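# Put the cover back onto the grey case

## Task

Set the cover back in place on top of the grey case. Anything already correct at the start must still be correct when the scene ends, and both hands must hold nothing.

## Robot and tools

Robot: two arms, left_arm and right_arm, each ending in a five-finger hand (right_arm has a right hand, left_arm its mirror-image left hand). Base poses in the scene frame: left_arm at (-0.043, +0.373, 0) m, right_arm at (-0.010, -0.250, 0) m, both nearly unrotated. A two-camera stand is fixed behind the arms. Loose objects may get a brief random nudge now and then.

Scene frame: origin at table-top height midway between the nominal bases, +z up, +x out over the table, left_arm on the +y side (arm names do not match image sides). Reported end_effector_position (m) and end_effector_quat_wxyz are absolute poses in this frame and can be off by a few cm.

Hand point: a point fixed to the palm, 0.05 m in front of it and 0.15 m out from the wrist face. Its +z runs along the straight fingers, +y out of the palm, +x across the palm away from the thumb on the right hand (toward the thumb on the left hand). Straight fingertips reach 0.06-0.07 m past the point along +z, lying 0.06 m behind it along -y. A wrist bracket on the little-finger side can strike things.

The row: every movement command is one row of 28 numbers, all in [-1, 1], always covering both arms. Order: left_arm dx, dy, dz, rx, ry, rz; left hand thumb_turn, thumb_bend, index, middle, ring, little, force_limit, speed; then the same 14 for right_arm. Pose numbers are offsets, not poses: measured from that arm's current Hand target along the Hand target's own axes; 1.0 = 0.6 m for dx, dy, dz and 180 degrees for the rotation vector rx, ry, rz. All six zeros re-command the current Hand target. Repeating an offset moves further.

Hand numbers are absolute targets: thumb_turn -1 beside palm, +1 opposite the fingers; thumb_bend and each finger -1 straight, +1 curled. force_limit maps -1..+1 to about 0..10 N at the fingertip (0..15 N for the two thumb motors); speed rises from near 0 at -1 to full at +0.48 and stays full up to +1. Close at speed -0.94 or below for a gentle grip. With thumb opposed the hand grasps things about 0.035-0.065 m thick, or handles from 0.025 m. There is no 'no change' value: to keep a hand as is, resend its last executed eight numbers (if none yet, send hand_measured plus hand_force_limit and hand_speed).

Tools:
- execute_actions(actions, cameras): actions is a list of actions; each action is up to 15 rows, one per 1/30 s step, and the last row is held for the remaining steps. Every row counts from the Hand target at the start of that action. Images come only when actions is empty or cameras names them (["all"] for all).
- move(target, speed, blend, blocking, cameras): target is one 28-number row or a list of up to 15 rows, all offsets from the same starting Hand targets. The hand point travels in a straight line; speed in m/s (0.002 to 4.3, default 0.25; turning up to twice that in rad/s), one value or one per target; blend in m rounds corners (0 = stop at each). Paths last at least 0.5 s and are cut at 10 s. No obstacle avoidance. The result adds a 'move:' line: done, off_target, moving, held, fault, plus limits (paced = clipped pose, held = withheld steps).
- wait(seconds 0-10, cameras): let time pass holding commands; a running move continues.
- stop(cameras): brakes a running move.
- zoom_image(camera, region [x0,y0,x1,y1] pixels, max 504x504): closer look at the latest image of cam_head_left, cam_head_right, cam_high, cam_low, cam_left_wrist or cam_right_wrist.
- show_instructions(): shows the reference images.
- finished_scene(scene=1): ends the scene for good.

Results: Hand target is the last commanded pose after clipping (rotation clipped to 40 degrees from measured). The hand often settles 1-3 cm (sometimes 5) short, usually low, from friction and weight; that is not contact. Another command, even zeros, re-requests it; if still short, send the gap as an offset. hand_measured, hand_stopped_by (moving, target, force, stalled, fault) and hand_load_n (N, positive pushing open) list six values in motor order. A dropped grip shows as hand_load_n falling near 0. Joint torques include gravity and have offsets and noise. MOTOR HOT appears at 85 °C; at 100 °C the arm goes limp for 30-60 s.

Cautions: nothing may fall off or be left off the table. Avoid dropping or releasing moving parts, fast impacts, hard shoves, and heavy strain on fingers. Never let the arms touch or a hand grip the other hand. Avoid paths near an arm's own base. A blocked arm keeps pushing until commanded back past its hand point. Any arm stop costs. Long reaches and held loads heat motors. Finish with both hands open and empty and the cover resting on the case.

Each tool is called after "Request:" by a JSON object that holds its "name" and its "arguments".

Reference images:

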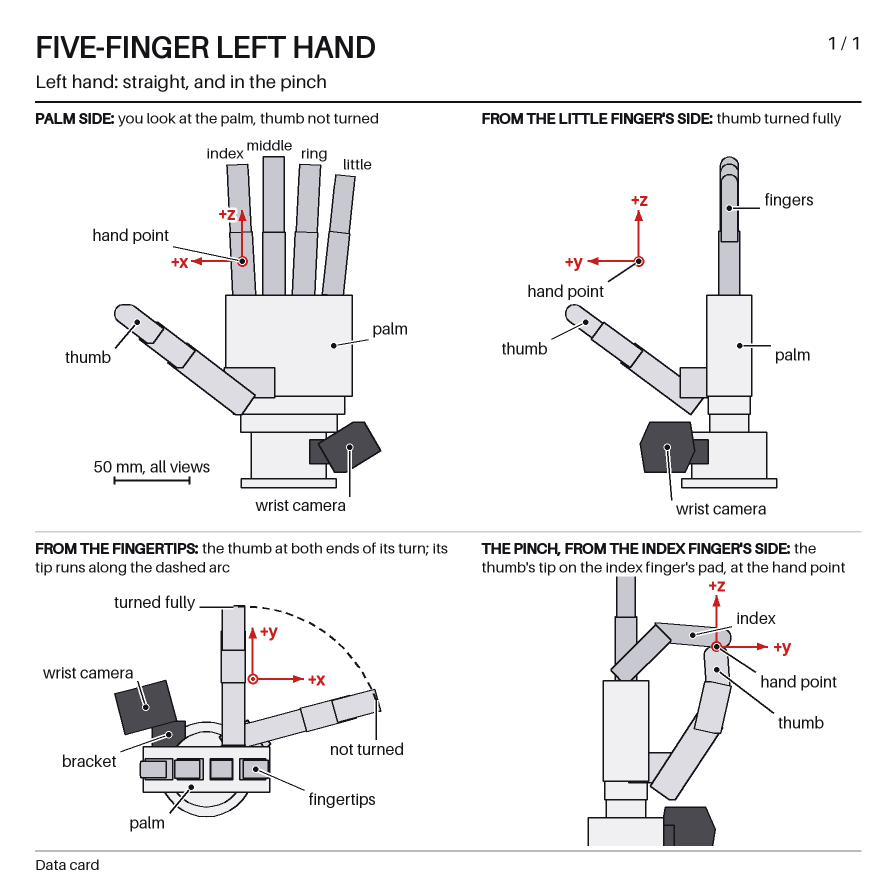

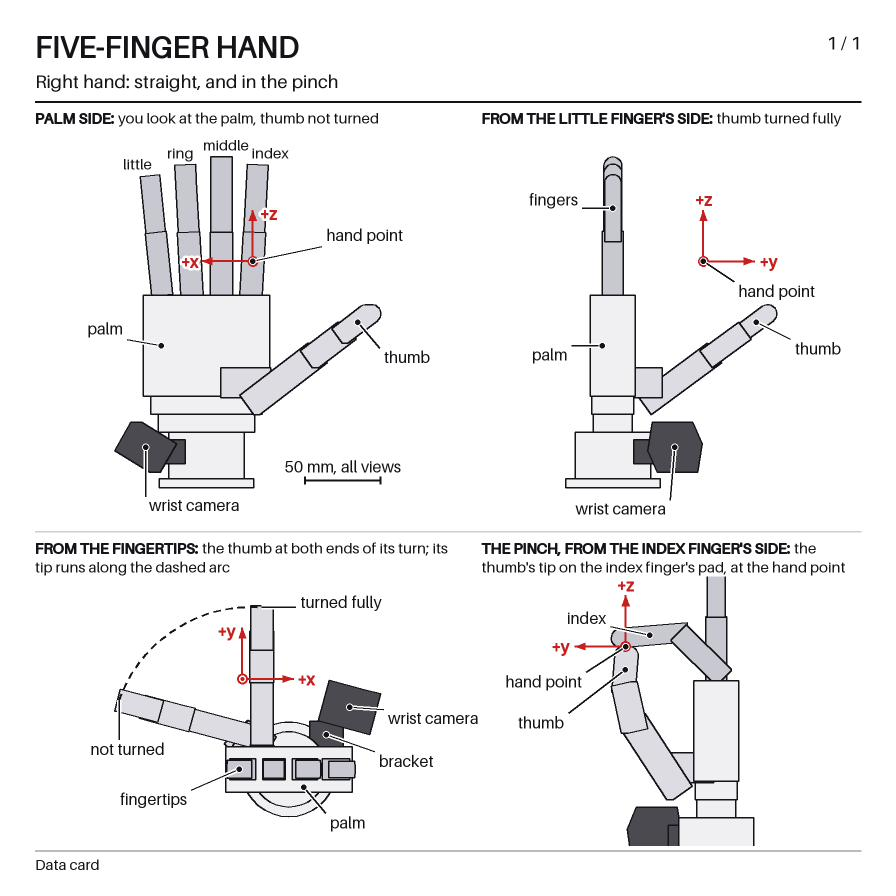

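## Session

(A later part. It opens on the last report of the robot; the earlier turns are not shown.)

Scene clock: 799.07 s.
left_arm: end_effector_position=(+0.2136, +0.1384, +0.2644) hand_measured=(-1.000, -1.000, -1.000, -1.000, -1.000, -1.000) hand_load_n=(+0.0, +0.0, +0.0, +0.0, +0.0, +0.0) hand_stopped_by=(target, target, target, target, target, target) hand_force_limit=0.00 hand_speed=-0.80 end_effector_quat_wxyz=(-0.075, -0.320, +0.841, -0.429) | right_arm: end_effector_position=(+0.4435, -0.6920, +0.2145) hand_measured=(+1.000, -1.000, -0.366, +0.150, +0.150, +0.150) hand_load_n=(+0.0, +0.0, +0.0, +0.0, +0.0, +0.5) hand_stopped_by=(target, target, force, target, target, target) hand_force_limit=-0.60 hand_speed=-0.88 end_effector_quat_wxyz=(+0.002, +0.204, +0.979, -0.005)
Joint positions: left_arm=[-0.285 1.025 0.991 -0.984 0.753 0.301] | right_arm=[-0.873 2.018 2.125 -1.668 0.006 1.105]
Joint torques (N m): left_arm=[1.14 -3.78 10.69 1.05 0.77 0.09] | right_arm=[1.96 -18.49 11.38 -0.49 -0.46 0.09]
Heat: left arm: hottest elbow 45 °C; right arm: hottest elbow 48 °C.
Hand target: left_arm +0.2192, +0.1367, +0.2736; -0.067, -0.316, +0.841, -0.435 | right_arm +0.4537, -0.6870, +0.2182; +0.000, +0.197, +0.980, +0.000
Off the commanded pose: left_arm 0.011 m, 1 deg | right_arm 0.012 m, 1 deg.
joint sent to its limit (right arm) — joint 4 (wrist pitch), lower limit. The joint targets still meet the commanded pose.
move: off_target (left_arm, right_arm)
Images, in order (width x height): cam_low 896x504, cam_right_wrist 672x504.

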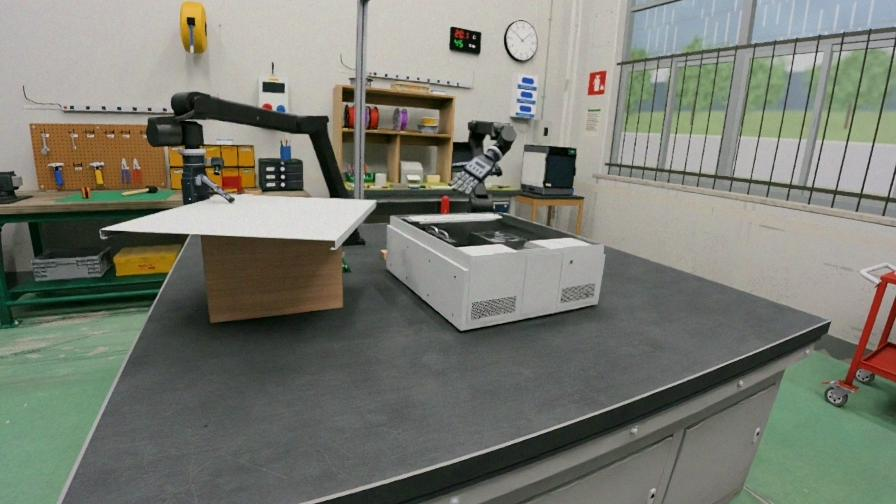

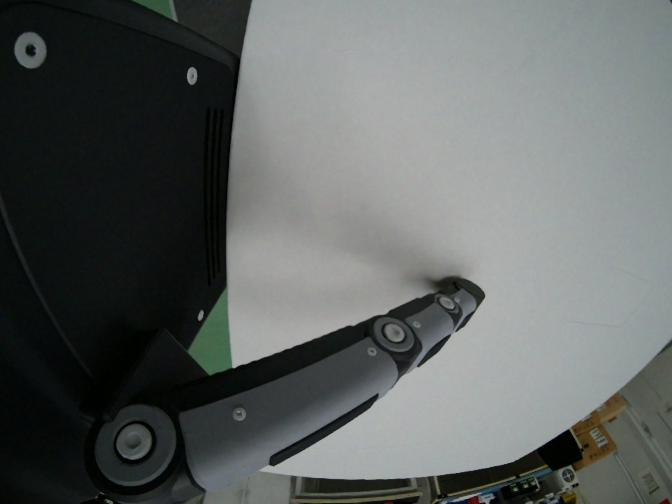

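Request:
{"name": "move", "arguments": {"target": [[0,0,0,0,0,0,-1,-1,-1,-1,-1,-1,0,-0.8, 0,0,-0.01,0,0,0,1,-1,-0.8,0.15,0.15,0.15,-0.6,-0.6],[0,0,0,0,0,0,-1,-1,-1,-1,-1,-1,0,-0.8, 0,-0.0333,-0.01,0,0,0,1,-1,-0.8,0.15,0.15,0.15,-0.6,-0.6]], "speed": 0.05, "cameras": ["cam_head_left","cam_low","cam_right_wrist"]}}

Scene clock: 818.50 s.
left_arm: end_effector_position=(+0.2136, +0.1384, +0.2644) hand_measured=(-1.000, -1.000, -1.000, -1.000, -1.000, -1.000) hand_load_n=(+0.0, +0.0, +0.0, +0.0, +0.0, +0.0) hand_stopped_by=(target, target, target, target, target, target) hand_force_limit=0.00 hand_speed=-0.80 end_effector_quat_wxyz=(-0.075, -0.320, +0.841, -0.429) | right_arm: end_effector_position=(+0.4431, -0.6914, +0.2114) hand_measured=(+1.000, -1.000, -0.800, +0.150, +0.150, +0.150) hand_load_n=(+0.0, +0.5, +0.0, +0.5, +0.0, +0.0) hand_stopped_by=(target, target, target, target, target, target) hand_force_limit=-0.60 hand_speed=-0.60 end_effector_quat_wxyz=(+0.001, +0.201, +0.980, +0.001)
Joint positions: left_arm=[-0.285 1.025 0.991 -0.984 0.753 0.301] | right_arm=[-0.875 2.024 2.125 -1.671 -0.003 1.097]
Joint torques (N m): left_arm=[1.08 -4.07 10.76 1.14 0.75 0.08] | right_arm=[0.56 -18.32 14.49 -0.09 -0.21 -0.16]
Heat: left arm: hottest elbow 45 °C; right arm: hottest elbow 48 °C.
Hand target: left_arm +0.2192, +0.1367, +0.2736; -0.067, -0.316, +0.841, -0.435 | right_arm +0.4461, -0.7053, +0.2242; +0.000, +0.197, +0.980, +0.001
Off the commanded pose: left_arm 0.011 m, 1 deg | right_arm 0.019 m, 1 deg.
joint sent to its limit (right arm) — joint 4 (wrist pitch), lower limit. The joint targets still meet the commanded pose.
move: off_target (left_arm, right_arm)
Images, in order (width x height): cam_head_left 896x504, cam_low 896x504, cam_right_wrist 672x504.

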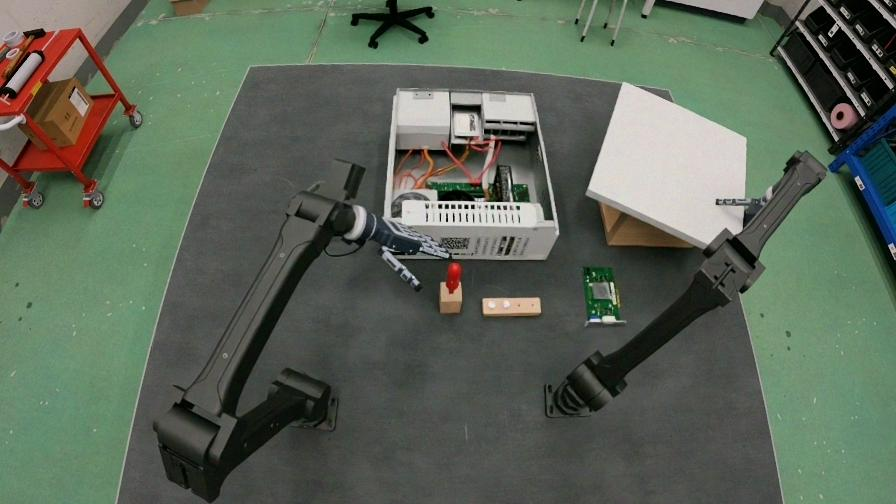

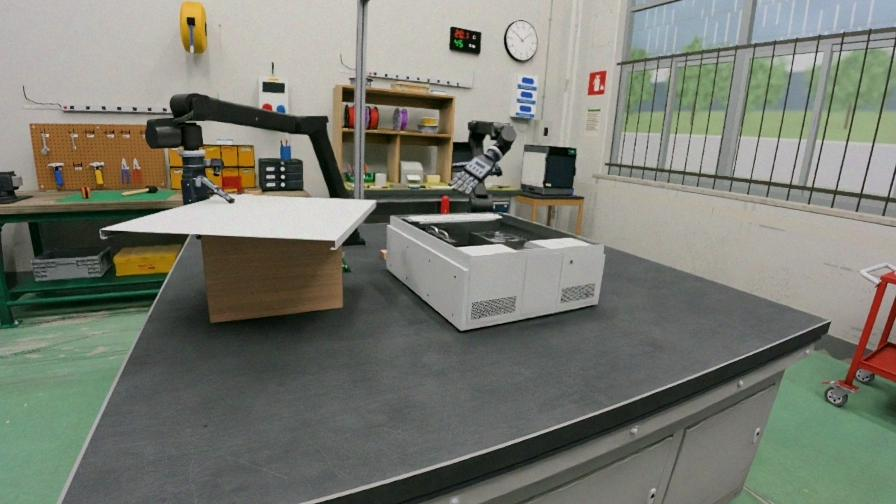

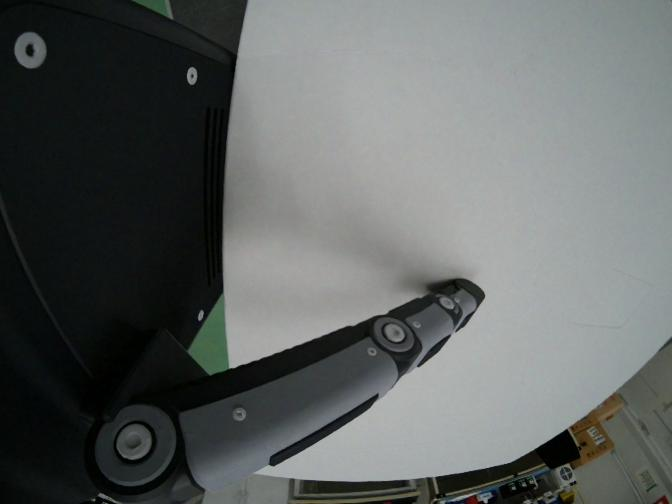

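Request:
{"name": "move", "arguments": {"target": [0,0,0,0,0,0,-1,-1,-1,-1,-1,-1,0,-0.8, 0,0,0,0,0,0,1,-1,0.15,0.4,0.4,0.4,-0.6,-0.85], "speed": 0.05, "cameras": ["cam_low","cam_right_wrist"]}}

Scene clock: 825.60 s.
left_arm: end_effector_position=(+0.2136, +0.1384, +0.2644) hand_measured=(-1.000, -1.000, -1.000, -1.000, -1.000, -1.000) hand_load_n=(-0.5, +0.0, +0.0, +0.0, +0.0, +0.0) hand_stopped_by=(target, target, target, target, target, target) hand_force_limit=0.00 hand_speed=-0.80 end_effector_quat_wxyz=(-0.075, -0.320, +0.841, -0.429) | right_arm: end_effector_position=(+0.4389, -0.6932, +0.2111) hand_measured=(+1.000, -1.000, -0.078, +0.400, +0.400, +0.400) hand_load_n=(+1.0, +0.5, +1.5, +0.0, +0.5, +0.0) hand_stopped_by=(target, target, force, target, target, target) hand_force_limit=-0.60 hand_speed=-0.85 end_effector_quat_wxyz=(-0.002, +0.203, +0.979, +0.003)
Joint positions: left_arm=[-0.285 1.025 0.991 -0.984 0.753 0.301] | right_arm=[-0.882 2.025 2.125 -1.678 -0.002 1.094]
Joint torques (N m): left_arm=[1.03 -3.9 10.71 1.07 0.76 0.09] | right_arm=[1.32 -17.85 14.6 -0.2 -0.2 -0.1]
Heat: left arm: hottest elbow 45 °C; right arm: hottest elbow 49 °C.
Hand target: left_arm +0.2192, +0.1367, +0.2736; -0.067, -0.316, +0.841, -0.435 | right_arm +0.4460, -0.7055, +0.2241; +0.000, +0.197, +0.980, +0.001
Off the commanded pose: left_arm 0.011 m, 1 deg | right_arm 0.019 m, 1 deg.
joint sent to its limit (right arm) — joint 4 (wrist pitch), lower limit. The joint targets still meet the commanded pose.
move: off_target (left_arm, right_arm)
Images, in order (width x height): cam_low 896x504, cam_right_wrist 672x504.

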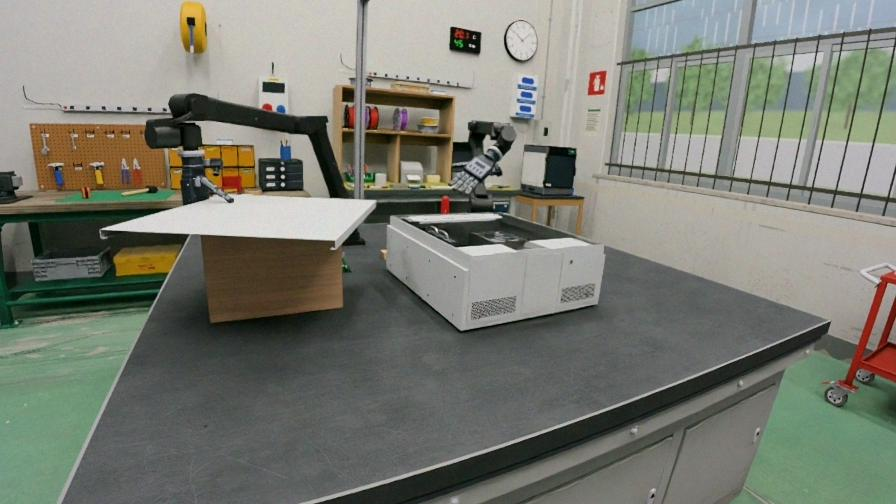

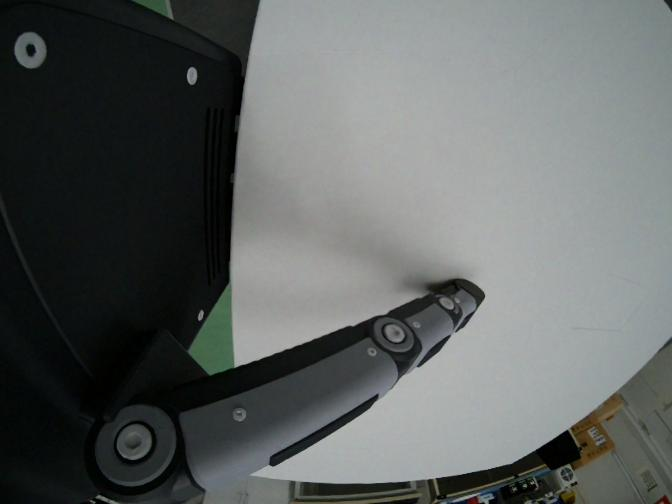

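Request:
{"name": "move", "arguments": {"target": [[0,0,0,0,0,0,-1,-1,-1,-1,-1,-1,0,-0.8, 0,0,0,0,0,0,1,-1,-1,-1,-1,-1,-0.6,-0.4],[0,0,0,0,0,0,-1,-1,-1,-1,-1,-1,0,-0.8, 0,-0.02,0,0,0,0,1,-1,-1,-1,-1,-1,-0.6,-0.4]], "speed": 0.1, "cameras": ["cam_head_left","cam_low","cam_right_wrist"]}}

Scene clock: 842.20 s.
left_arm: end_effector_position=(+0.2136, +0.1384, +0.2644) hand_measured=(-1.000, -1.000, -1.000, -1.000, -1.000, -1.000) hand_load_n=(-0.5, +0.0, +0.0, -0.5, +0.0, +0.0) hand_stopped_by=(target, target, target, target, target, target) hand_force_limit=0.00 hand_speed=-0.80 end_effector_quat_wxyz=(-0.075, -0.320, +0.841, -0.429) | right_arm: end_effector_position=(+0.4380, -0.7002, +0.2113) hand_measured=(+1.000, -1.000, -1.000, -1.000, -1.000, -1.000) hand_load_n=(+0.0, +0.0, +0.0, +0.0, +0.0, +0.0) hand_stopped_by=(target, target, target, target, target, target) hand_force_limit=-0.60 hand_speed=-0.40 end_effector_quat_wxyz=(+0.002, +0.200, +0.980, +0.002)
Joint positions: left_arm=[-0.285 1.025 0.991 -0.984 0.753 0.301] | right_arm=[-0.891 2.037 2.144 -1.678 -0.005 1.079]
Joint torques (N m): left_arm=[1.14 -3.78 10.76 1.1 0.74 0.08] | right_arm=[0.73 -18.55 14.5 0.02 -0.15 -0.18]
Heat: left arm: hottest elbow 45 °C; right arm: hottest elbow 50 °C.
Hand target: left_arm +0.2192, +0.1367, +0.2736; -0.067, -0.316, +0.841, -0.435 | right_arm +0.4414, -0.7165, +0.2242; +0.001, +0.197, +0.980, +0.000
Off the commanded pose: left_arm 0.011 m, 1 deg | right_arm 0.021 m, 0 deg.
joint sent to its limit (right arm) — joint 4 (wrist pitch), lower limit. The joint targets still meet the commanded pose.
move: off_target (left_arm, right_arm)
Images, in order (width x height): cam_head_left 896x504, cam_low 896x504, cam_right_wrist 672x504.

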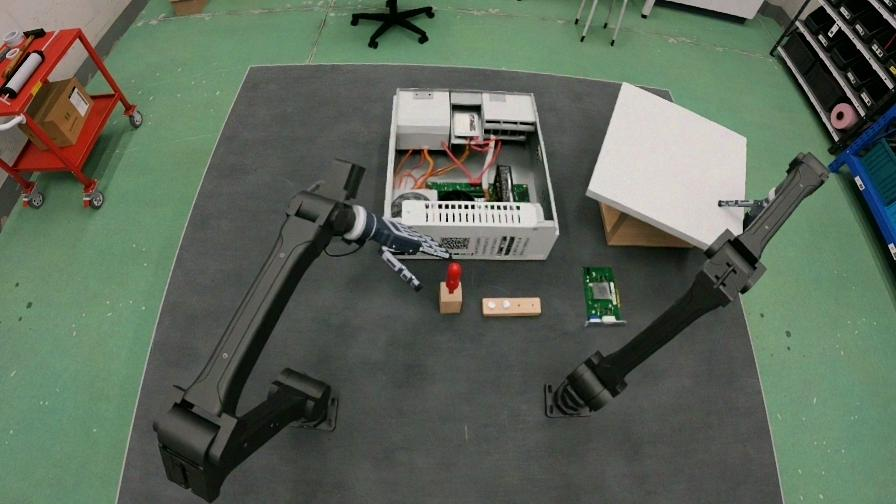

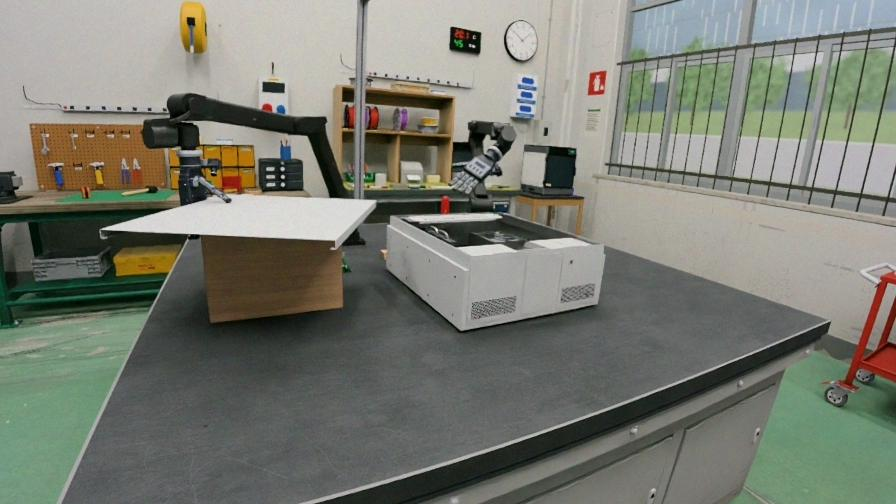

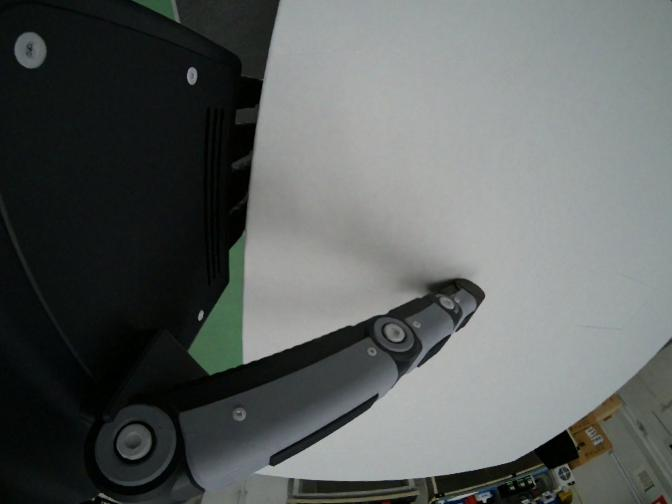

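Request:
{"name": "move", "arguments": {"target": [0,0,0,0,0,0,-1,-1,-1,-1,-1,-1,0,-0.8, 0,0,0,0,0,0,1,-1,0.5,0.5,0.5,0.5,-0.6,-0.85], "speed": 0.05, "cameras": ["cam_low","cam_right_wrist"]}}

Scene clock: 849.63 s.
left_arm: end_effector_position=(+0.2136, +0.1384, +0.2644) hand_measured=(-1.000, -1.000, -1.000, -1.000, -1.000, -1.000) hand_load_n=(+0.0, -0.5, +0.0, +0.0, +0.0, +0.0) hand_stopped_by=(target, target, target, target, target, target) hand_force_limit=0.00 hand_speed=-0.80 end_effector_quat_wxyz=(-0.075, -0.320, +0.841, -0.429) | right_arm: end_effector_position=(+0.4369, -0.7012, +0.2113) hand_measured=(+1.000, -1.000, +0.500, +0.500, +0.500, +0.500) hand_load_n=(+0.0, +0.0, +0.0, +0.0, +0.0, +0.0) hand_stopped_by=(target, target, target, target, target, target) hand_force_limit=-0.60 hand_speed=-0.85 end_effector_quat_wxyz=(+0.002, +0.200, +0.980, +0.002)
Joint positions: left_arm=[-0.285 1.025 0.991 -0.984 0.753 0.301] | right_arm=[-0.893 2.037 2.144 -1.678 -0.005 1.076]
Joint torques (N m): left_arm=[1.26 -3.96 10.78 1.13 0.76 0.1] | right_arm=[0.73 -18.43 14.82 -0.12 -0.11 -0.11]
Heat: left arm: hottest elbow 45 °C; right arm: hottest elbow 50 °C.
Hand target: left_arm +0.2192, +0.1367, +0.2736; -0.067, -0.316, +0.841, -0.435 | right_arm +0.4415, -0.7164, +0.2240; +0.000, +0.197, +0.980, +0.001
Off the commanded pose: left_arm 0.011 m, 1 deg | right_arm 0.021 m, 0 deg.
joint sent to its limit (right arm) — joint 4 (wrist pitch), lower limit. The joint targets still meet the commanded pose.
move: off_target (left_arm, right_arm)
Images, in order (width x height): cam_low 896x504, cam_right_wrist 672x504.

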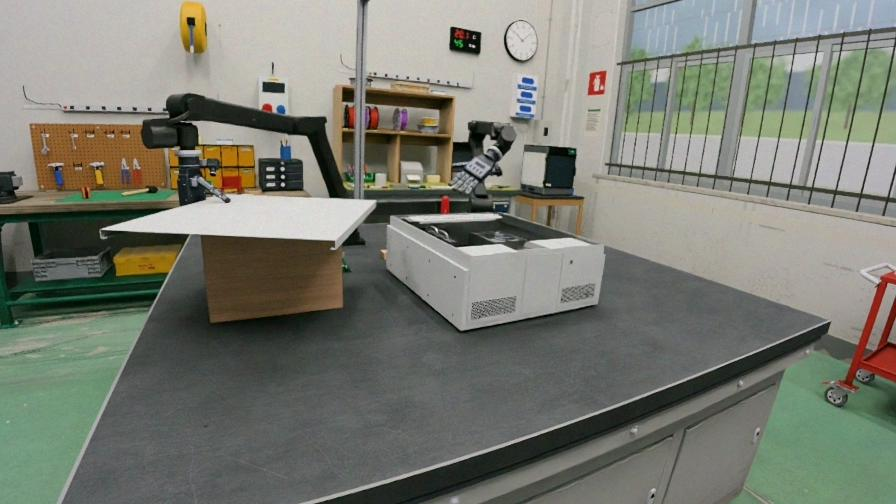

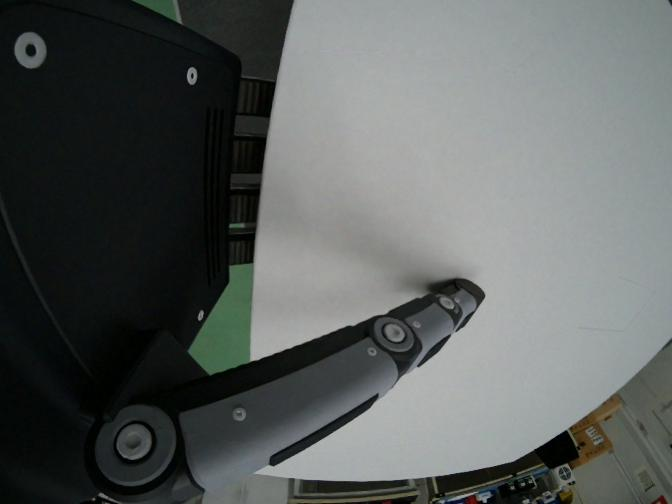

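Request:
{"name": "move", "arguments": {"target": [0,0,0,0,0,0,-1,-1,-1,-1,-1,-1,0,-0.8, 0,0,0,0,0,0,1,-1,0.9,0.9,0.9,0.9,-0.6,-0.85], "speed": 0.05, "cameras": ["cam_head_left","cam_low","cam_right_wrist"]}}

Scene clock: 854.77 s.
left_arm: end_effector_position=(+0.2136, +0.1384, +0.2644) hand_measured=(-1.000, -1.000, -1.000, -1.000, -1.000, -1.000) hand_load_n=(+0.0, +0.0, +0.0, +0.0, -0.5, +0.0) hand_stopped_by=(target, target, target, target, target, target) hand_force_limit=0.00 hand_speed=-0.80 end_effector_quat_wxyz=(-0.075, -0.320, +0.841, -0.429) | right_arm: end_effector_position=(+0.4371, -0.7011, +0.2105) hand_measured=(+1.000, -1.000, +0.664, +0.608, +0.650, +0.734) hand_load_n=(-1.5, +1.0, +5.0, +2.5, +2.0, +3.0) hand_stopped_by=(target, target, force, force, force, force) hand_force_limit=-0.60 hand_speed=-0.85 end_effector_quat_wxyz=(+0.003, +0.200, +0.980, +0.005)
Joint positions: left_arm=[-0.285 1.025 0.991 -0.984 0.753 0.301] | right_arm=[-0.895 2.039 2.144 -1.678 -0.011 1.075]
Joint torques (N m): left_arm=[0.91 -3.9 10.66 1.11 0.76 0.09] | right_arm=[0.67 -19.08 14.67 -0.05 0.05 -0.09]
Heat: left arm: hottest elbow 45 °C; right arm: hottest elbow 50 °C.
Hand target: left_arm +0.2192, +0.1367, +0.2736; -0.067, -0.316, +0.841, -0.435 | right_arm +0.4415, -0.7164, +0.2241; +0.000, +0.197, +0.980, +0.000
Off the commanded pose: left_arm 0.011 m, 1 deg | right_arm 0.021 m, 1 deg.
joint sent to its limit (right arm) — joint 4 (wrist pitch), lower limit. The joint targets still meet the commanded pose.
move: off_target (left_arm, right_arm)
Images, in order (width x height): cam_head_left 896x504, cam_low 896x504, cam_right_wrist 672x504.

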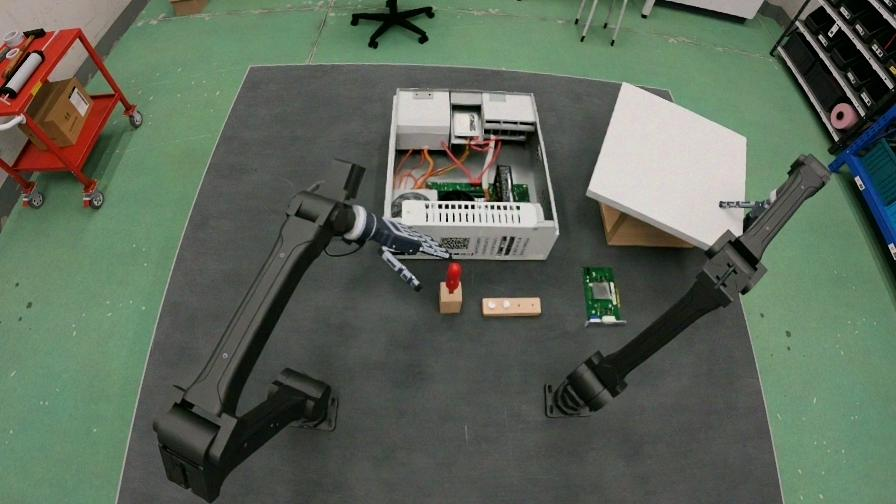

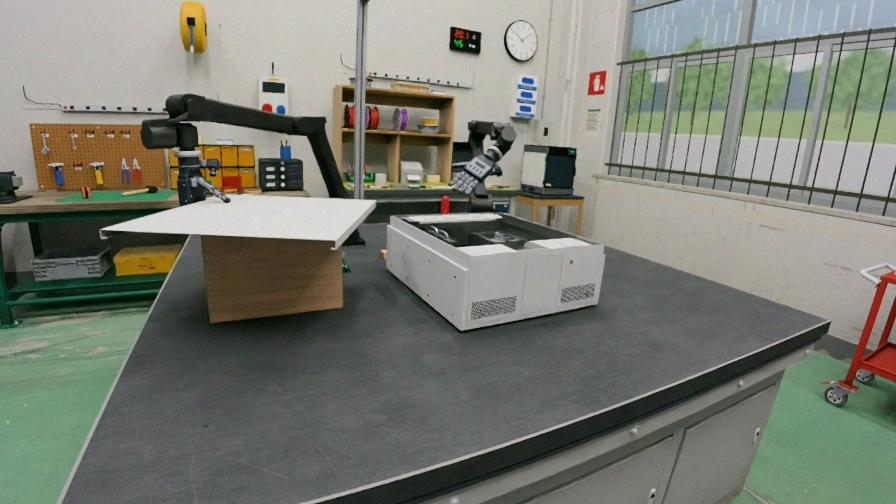

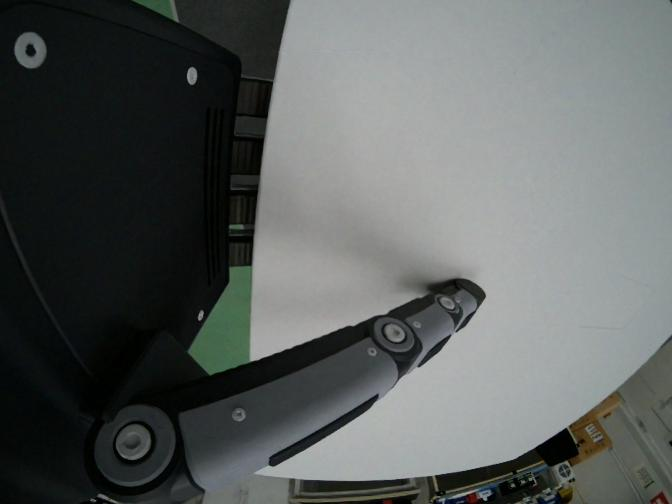

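Request:
{"name": "move", "arguments": {"target": [0,0,0,0,0,0,-1,-1,-1,-1,-1,-1,0,-0.8, 0.066,0.0193,0,0,0,-0.1333,1,-1,0.9,0.9,0.9,0.9,-0.6,-0.85], "speed": 0.06, "cameras": ["cam_head_left","cam_head_right","cam_high","cam_low","cam_right_wrist"]}}

Scene clock: 882.43 s.
left_arm: end_effector_position=(+0.2136, +0.1384, +0.2644) hand_measured=(-1.000, -1.000, -1.000, -1.000, -1.000, -1.000) hand_load_n=(-0.5, +0.0, +0.0, +0.0, +0.0, +0.0) hand_stopped_by=(target, target, target, target, target, target) hand_force_limit=0.00 hand_speed=-0.80 end_effector_quat_wxyz=(-0.075, -0.320, +0.841, -0.429) | right_arm: end_effector_position=(+0.4193, -0.6872, +0.2109) hand_measured=(+1.000, -1.000, +0.664, +0.608, +0.650, +0.734) hand_load_n=(+5.0, +1.0, +3.5, +0.0, +0.0, +4.5) hand_stopped_by=(target, target, force, force, force, force) hand_force_limit=-0.60 hand_speed=-0.85 end_effector_quat_wxyz=(+0.007, +0.034, +0.999, +0.007)
Joint positions: left_arm=[-0.285 1.025 0.991 -0.984 0.753 0.301] | right_arm=[-0.899 2.039 2.144 -1.678 -0.02 0.737]
Joint torques (N m): left_arm=[1.2 -3.96 10.78 1.11 0.75 0.09] | right_arm=[0.97 -21.19 10.62 0.09 0.51 -1.03]
Heat: left arm: hottest elbow 46 °C; right arm: hottest elbow 51 °C.
Hand target: left_arm +0.2192, +0.1367, +0.2736; -0.067, -0.316, +0.841, -0.435 | right_arm +0.4094, -0.6905, +0.2240; +0.000, -0.011, +1.000, +0.000
Off the commanded pose: left_arm 0.011 m, 1 deg | right_arm 0.017 m, 5 deg.
joint sent to its limit (right arm) — joint 4 (wrist pitch), lower limit. The joint targets still meet the commanded pose.
move: off_target (left_arm, right_arm)
Images, in order (width x height): cam_head_left 896x504, cam_head_right 896x504, cam_high 896x504, cam_low 896x504, cam_right_wrist 672x504.

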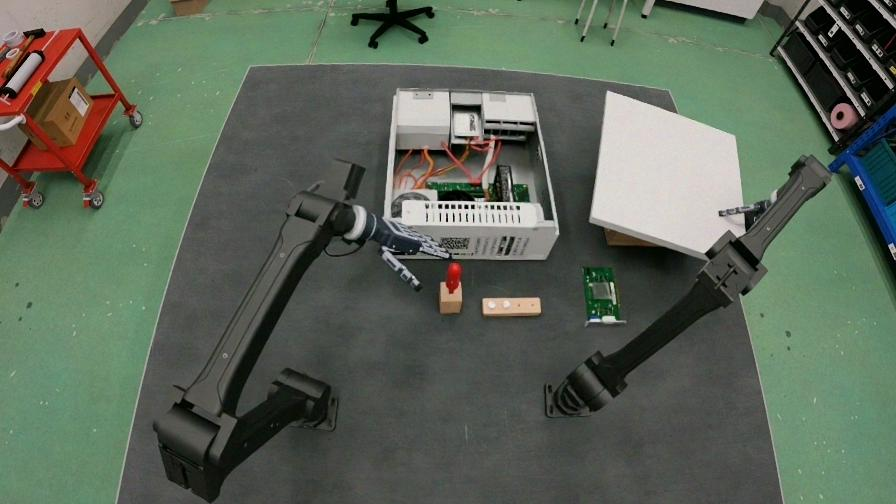

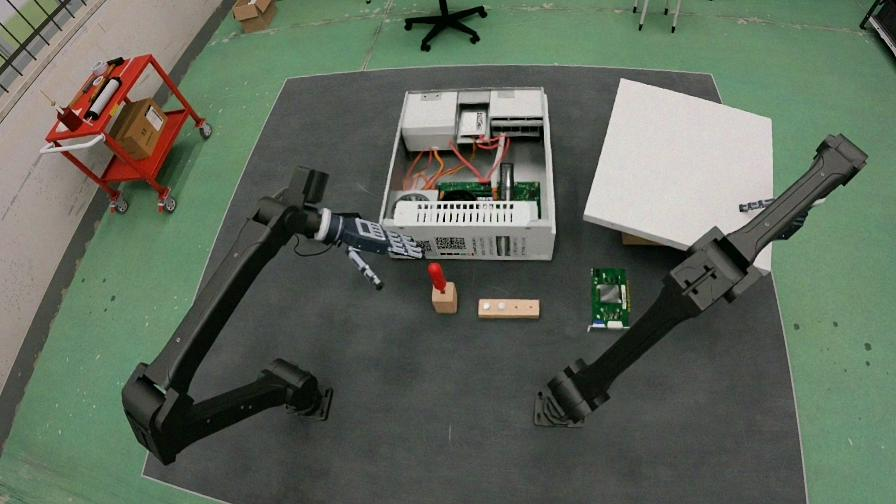

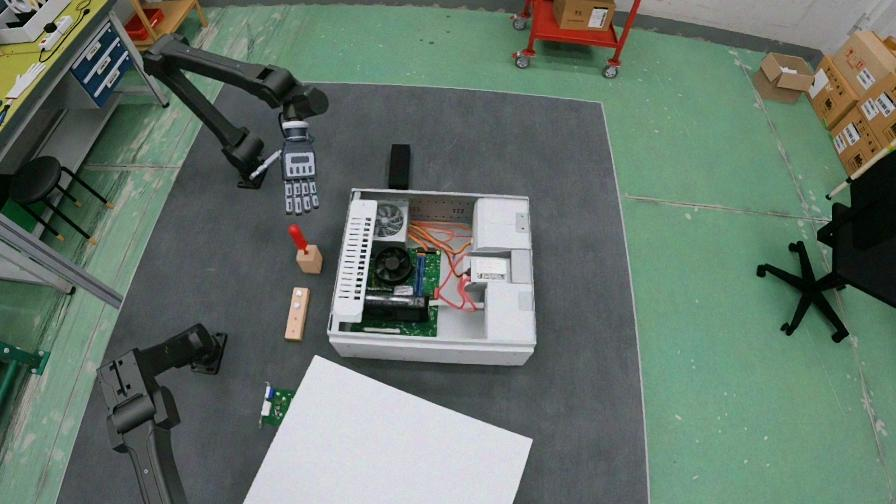

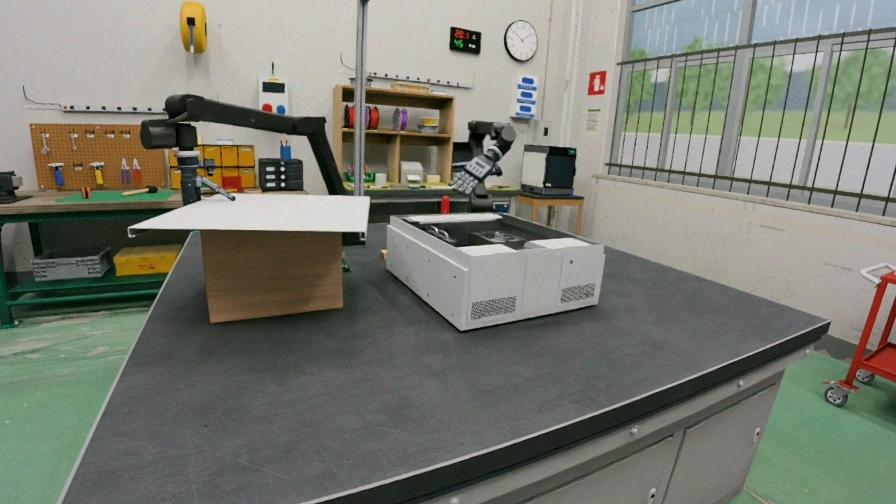

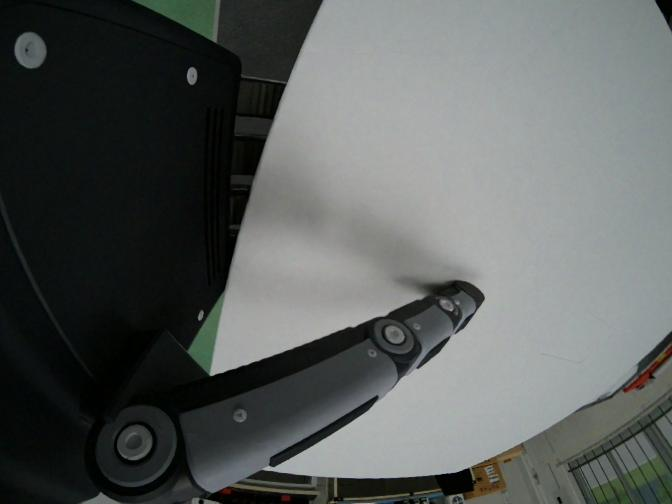

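Request:
{"name": "move", "arguments": {"target": [[0,0,0,0,0,0,-1,-1,-1,-1,-1,-1,0,-0.8, -0.021,-0.0313,0,0,0,0.0906,1,-1,0.2,0.2,0.2,0.2,-0.6,-0.6],[0,0,0,0,0,0,-1,-1,-1,-1,-1,-1,0,-0.8, -0.021,-0.0313,0,0,0,0.0906,1,-1,0.9,0.9,0.9,0.9,-0.4,-0.8]], "speed": 0.06, "cameras": ["cam_head_left","cam_right_wrist"]}}

Scene clock: 928.57 s.
left_arm: end_effector_position=(+0.2136, +0.1384, +0.2644) hand_measured=(-1.000, -1.000, -1.000, -1.000, -1.000, -1.000) hand_load_n=(+0.0, +0.0, +0.0, +0.0, +0.0, +0.0) hand_stopped_by=(target, target, target, target, target, target) hand_force_limit=0.00 hand_speed=-0.80 end_effector_quat_wxyz=(-0.075, -0.320, +0.841, -0.429) | right_arm: end_effector_position=(+0.4229, -0.6984, +0.2111) hand_measured=(+1.000, -1.000, +0.658, +0.604, +0.658, +0.752) hand_load_n=(-4.5, +1.0, +2.5, +0.0, +2.0, +4.5) hand_stopped_by=(target, target, force, force, force, force) hand_force_limit=-0.40 hand_speed=-0.80 end_effector_quat_wxyz=(+0.004, +0.120, +0.993, +0.005)
Joint positions: left_arm=[-0.285 1.025 0.991 -0.984 0.753 0.301] | right_arm=[-0.909 2.038 2.144 -1.678 -0.013 0.9]
Joint torques (N m): left_arm=[1.08 -3.96 10.73 1.07 0.76 0.07] | right_arm=[1.26 -19.9 11.93 0.03 0.18 0.17]
Heat: left arm: hottest elbow 46 °C; right arm: hottest elbow 48 °C.
Hand target: left_arm +0.2192, +0.1367, +0.2736; -0.067, -0.316, +0.841, -0.435 | right_arm +0.4223, -0.7091, +0.2240; +0.000, +0.131, +0.991, +0.001
Off the commanded pose: left_arm 0.011 m, 1 deg | right_arm 0.017 m, 1 deg.
joint sent to its limit (right arm) — joint 4 (wrist pitch), lower limit. The joint targets still meet the commanded pose.
move: off_target (left_arm, right_arm); target 2's new numbers were sent with right_arm's hand 0.017 m and 2 deg from that target
Images, in order (width x height): cam_head_left 896x504, cam_right_wrist 672x504.

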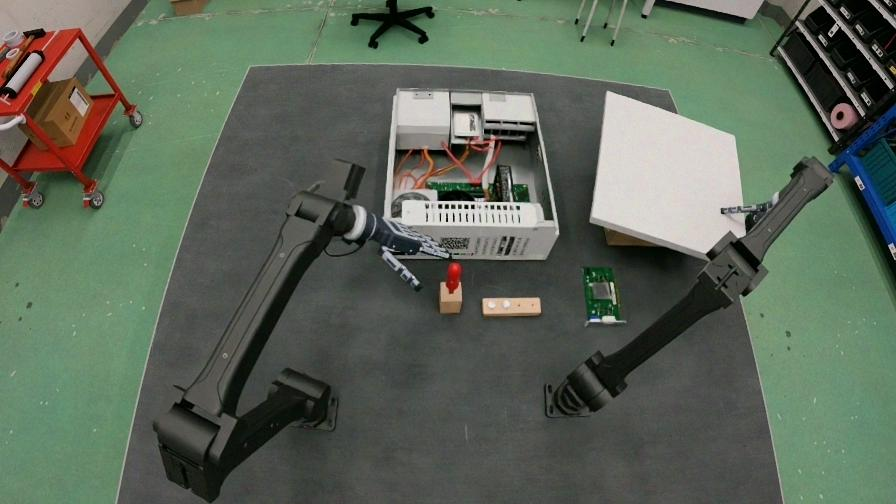

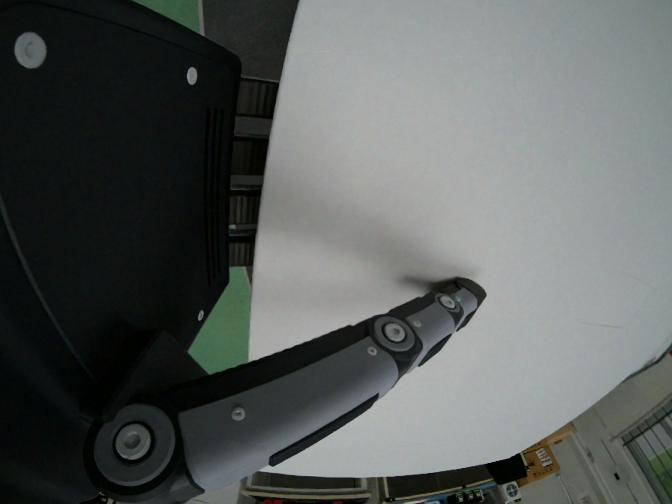

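Request:
{"name": "move", "arguments": {"target": [[0,0,0,0,0,0,-1,-1,-1,-1,-1,-1,0,-0.8, 0,0,0,0,0,0,1,-0.5,0.9,0.9,0.9,0.9,-0.2,-0.8],[0,0,0,0,0,0,-1,-1,-1,-1,-1,-1,0,-0.8, 0.005,-0.01,-0.01,0,0,-0.15,1,-0.5,0.9,0.9,0.9,0.9,-0.2,-0.8]], "speed": 0.06, "cameras": ["cam_head_left","cam_right_wrist","cam_low"]}}

Scene clock: 940.73 s.
left_arm: end_effector_position=(+0.2136, +0.1384, +0.2644) hand_measured=(-1.000, -1.000, -1.000, -1.000, -1.000, -1.000) hand_load_n=(+0.0, +0.0, +0.0, +0.0, +0.0, +0.0) hand_stopped_by=(target, target, target, target, target, target) hand_force_limit=0.00 hand_speed=-0.80 end_effector_quat_wxyz=(-0.075, -0.320, +0.841, -0.429) | right_arm: end_effector_position=(+0.4203, -0.7018, +0.2128) hand_measured=(+1.000, -0.988, +0.658, +0.604, +0.658, +0.752) hand_load_n=(+7.5, +10.5, +7.0, +0.0, +0.5, +4.5) hand_stopped_by=(target, force, force, force, force, force) hand_force_limit=-0.20 hand_speed=-0.80 end_effector_quat_wxyz=(+0.023, -0.039, +0.999, -0.003)
Joint positions: left_arm=[-0.285 1.025 0.991 -0.984 0.753 0.301] | right_arm=[-0.909 2.085 2.224 -1.679 -0.033 0.581]
Joint torques (N m): left_arm=[1.03 -3.96 10.7 1.11 0.75 0.07] | right_arm=[0.44 -20.07 15.17 0.03 0.63 -1.3]
Heat: left arm: hottest elbow 46 °C; right arm: hottest elbow 48 °C.
Hand target: left_arm +0.2192, +0.1367, +0.2736; -0.067, -0.316, +0.841, -0.435 | right_arm +0.4179, -0.7140, +0.2300; +0.000, -0.104, +0.995, +0.000
Off the commanded pose: left_arm 0.011 m, 1 deg | right_arm 0.021 m, 8 deg.
joint sent to its limit (right arm) — joint 4 (wrist pitch), lower limit. The joint targets are off in orientation, not in position.
move: off_target (left_arm, right_arm)
Images, in order (width x height): cam_head_left 896x504, cam_low 896x504, cam_right_wrist 672x504.

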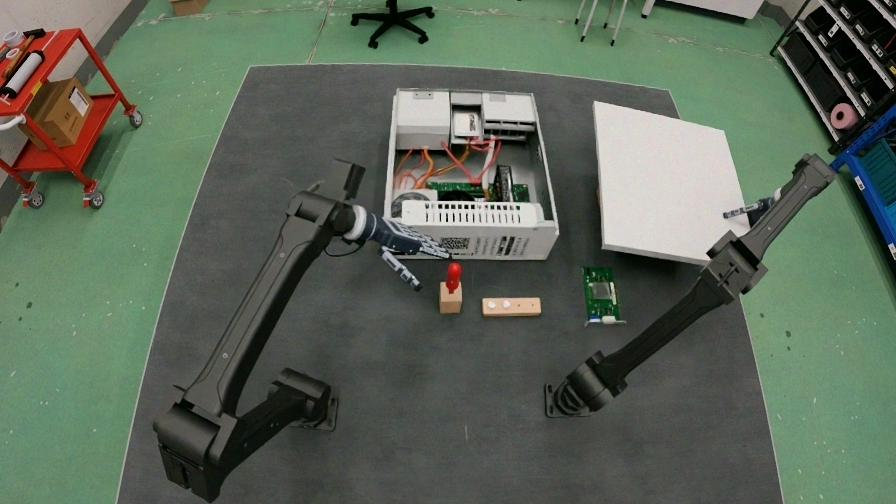

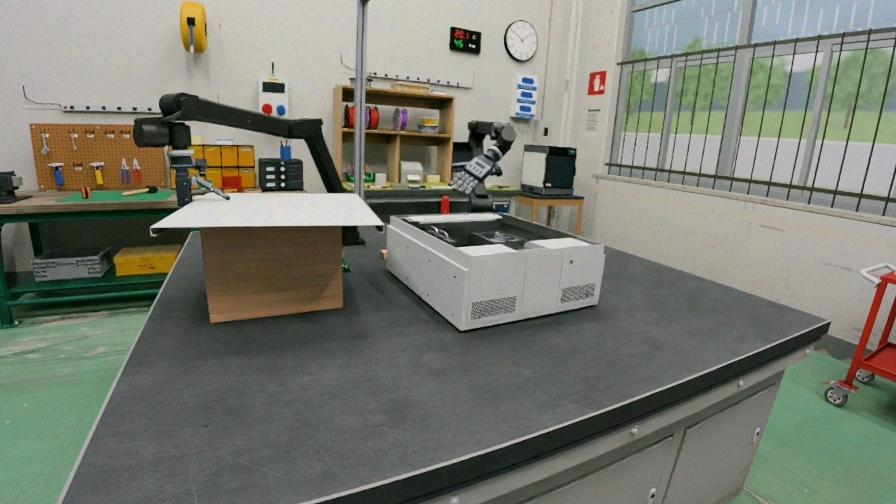

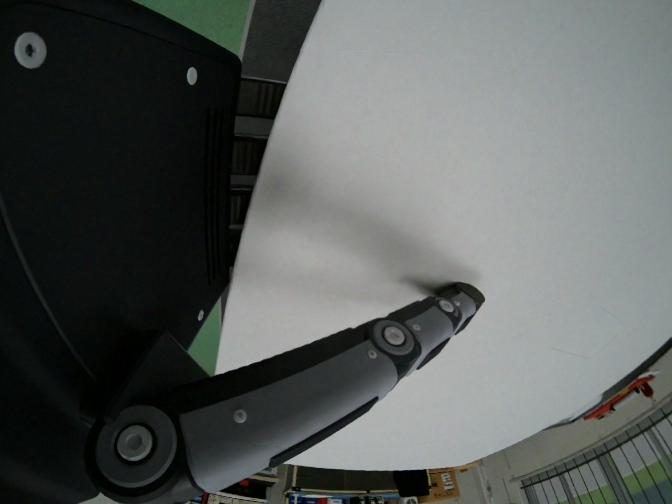

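Request:
{"name": "zoom_image", "arguments": {"camera": "cam_low", "region": [360, 180, 620, 350]}}

Request:
{"name": "zoom_image", "arguments": {"camera": "cam_low", "region": [140, 170, 400, 340]}}

Scaled by 1.938.

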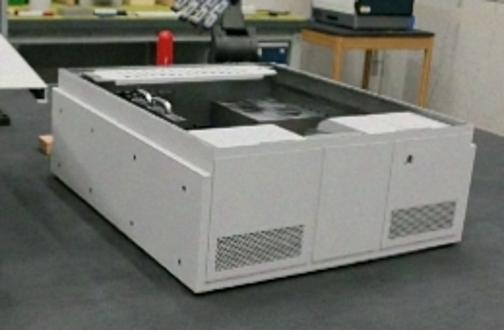

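Scaled by 1.938.

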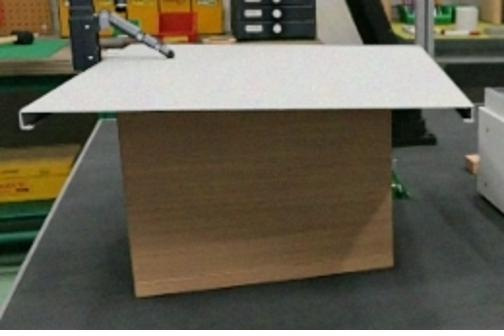

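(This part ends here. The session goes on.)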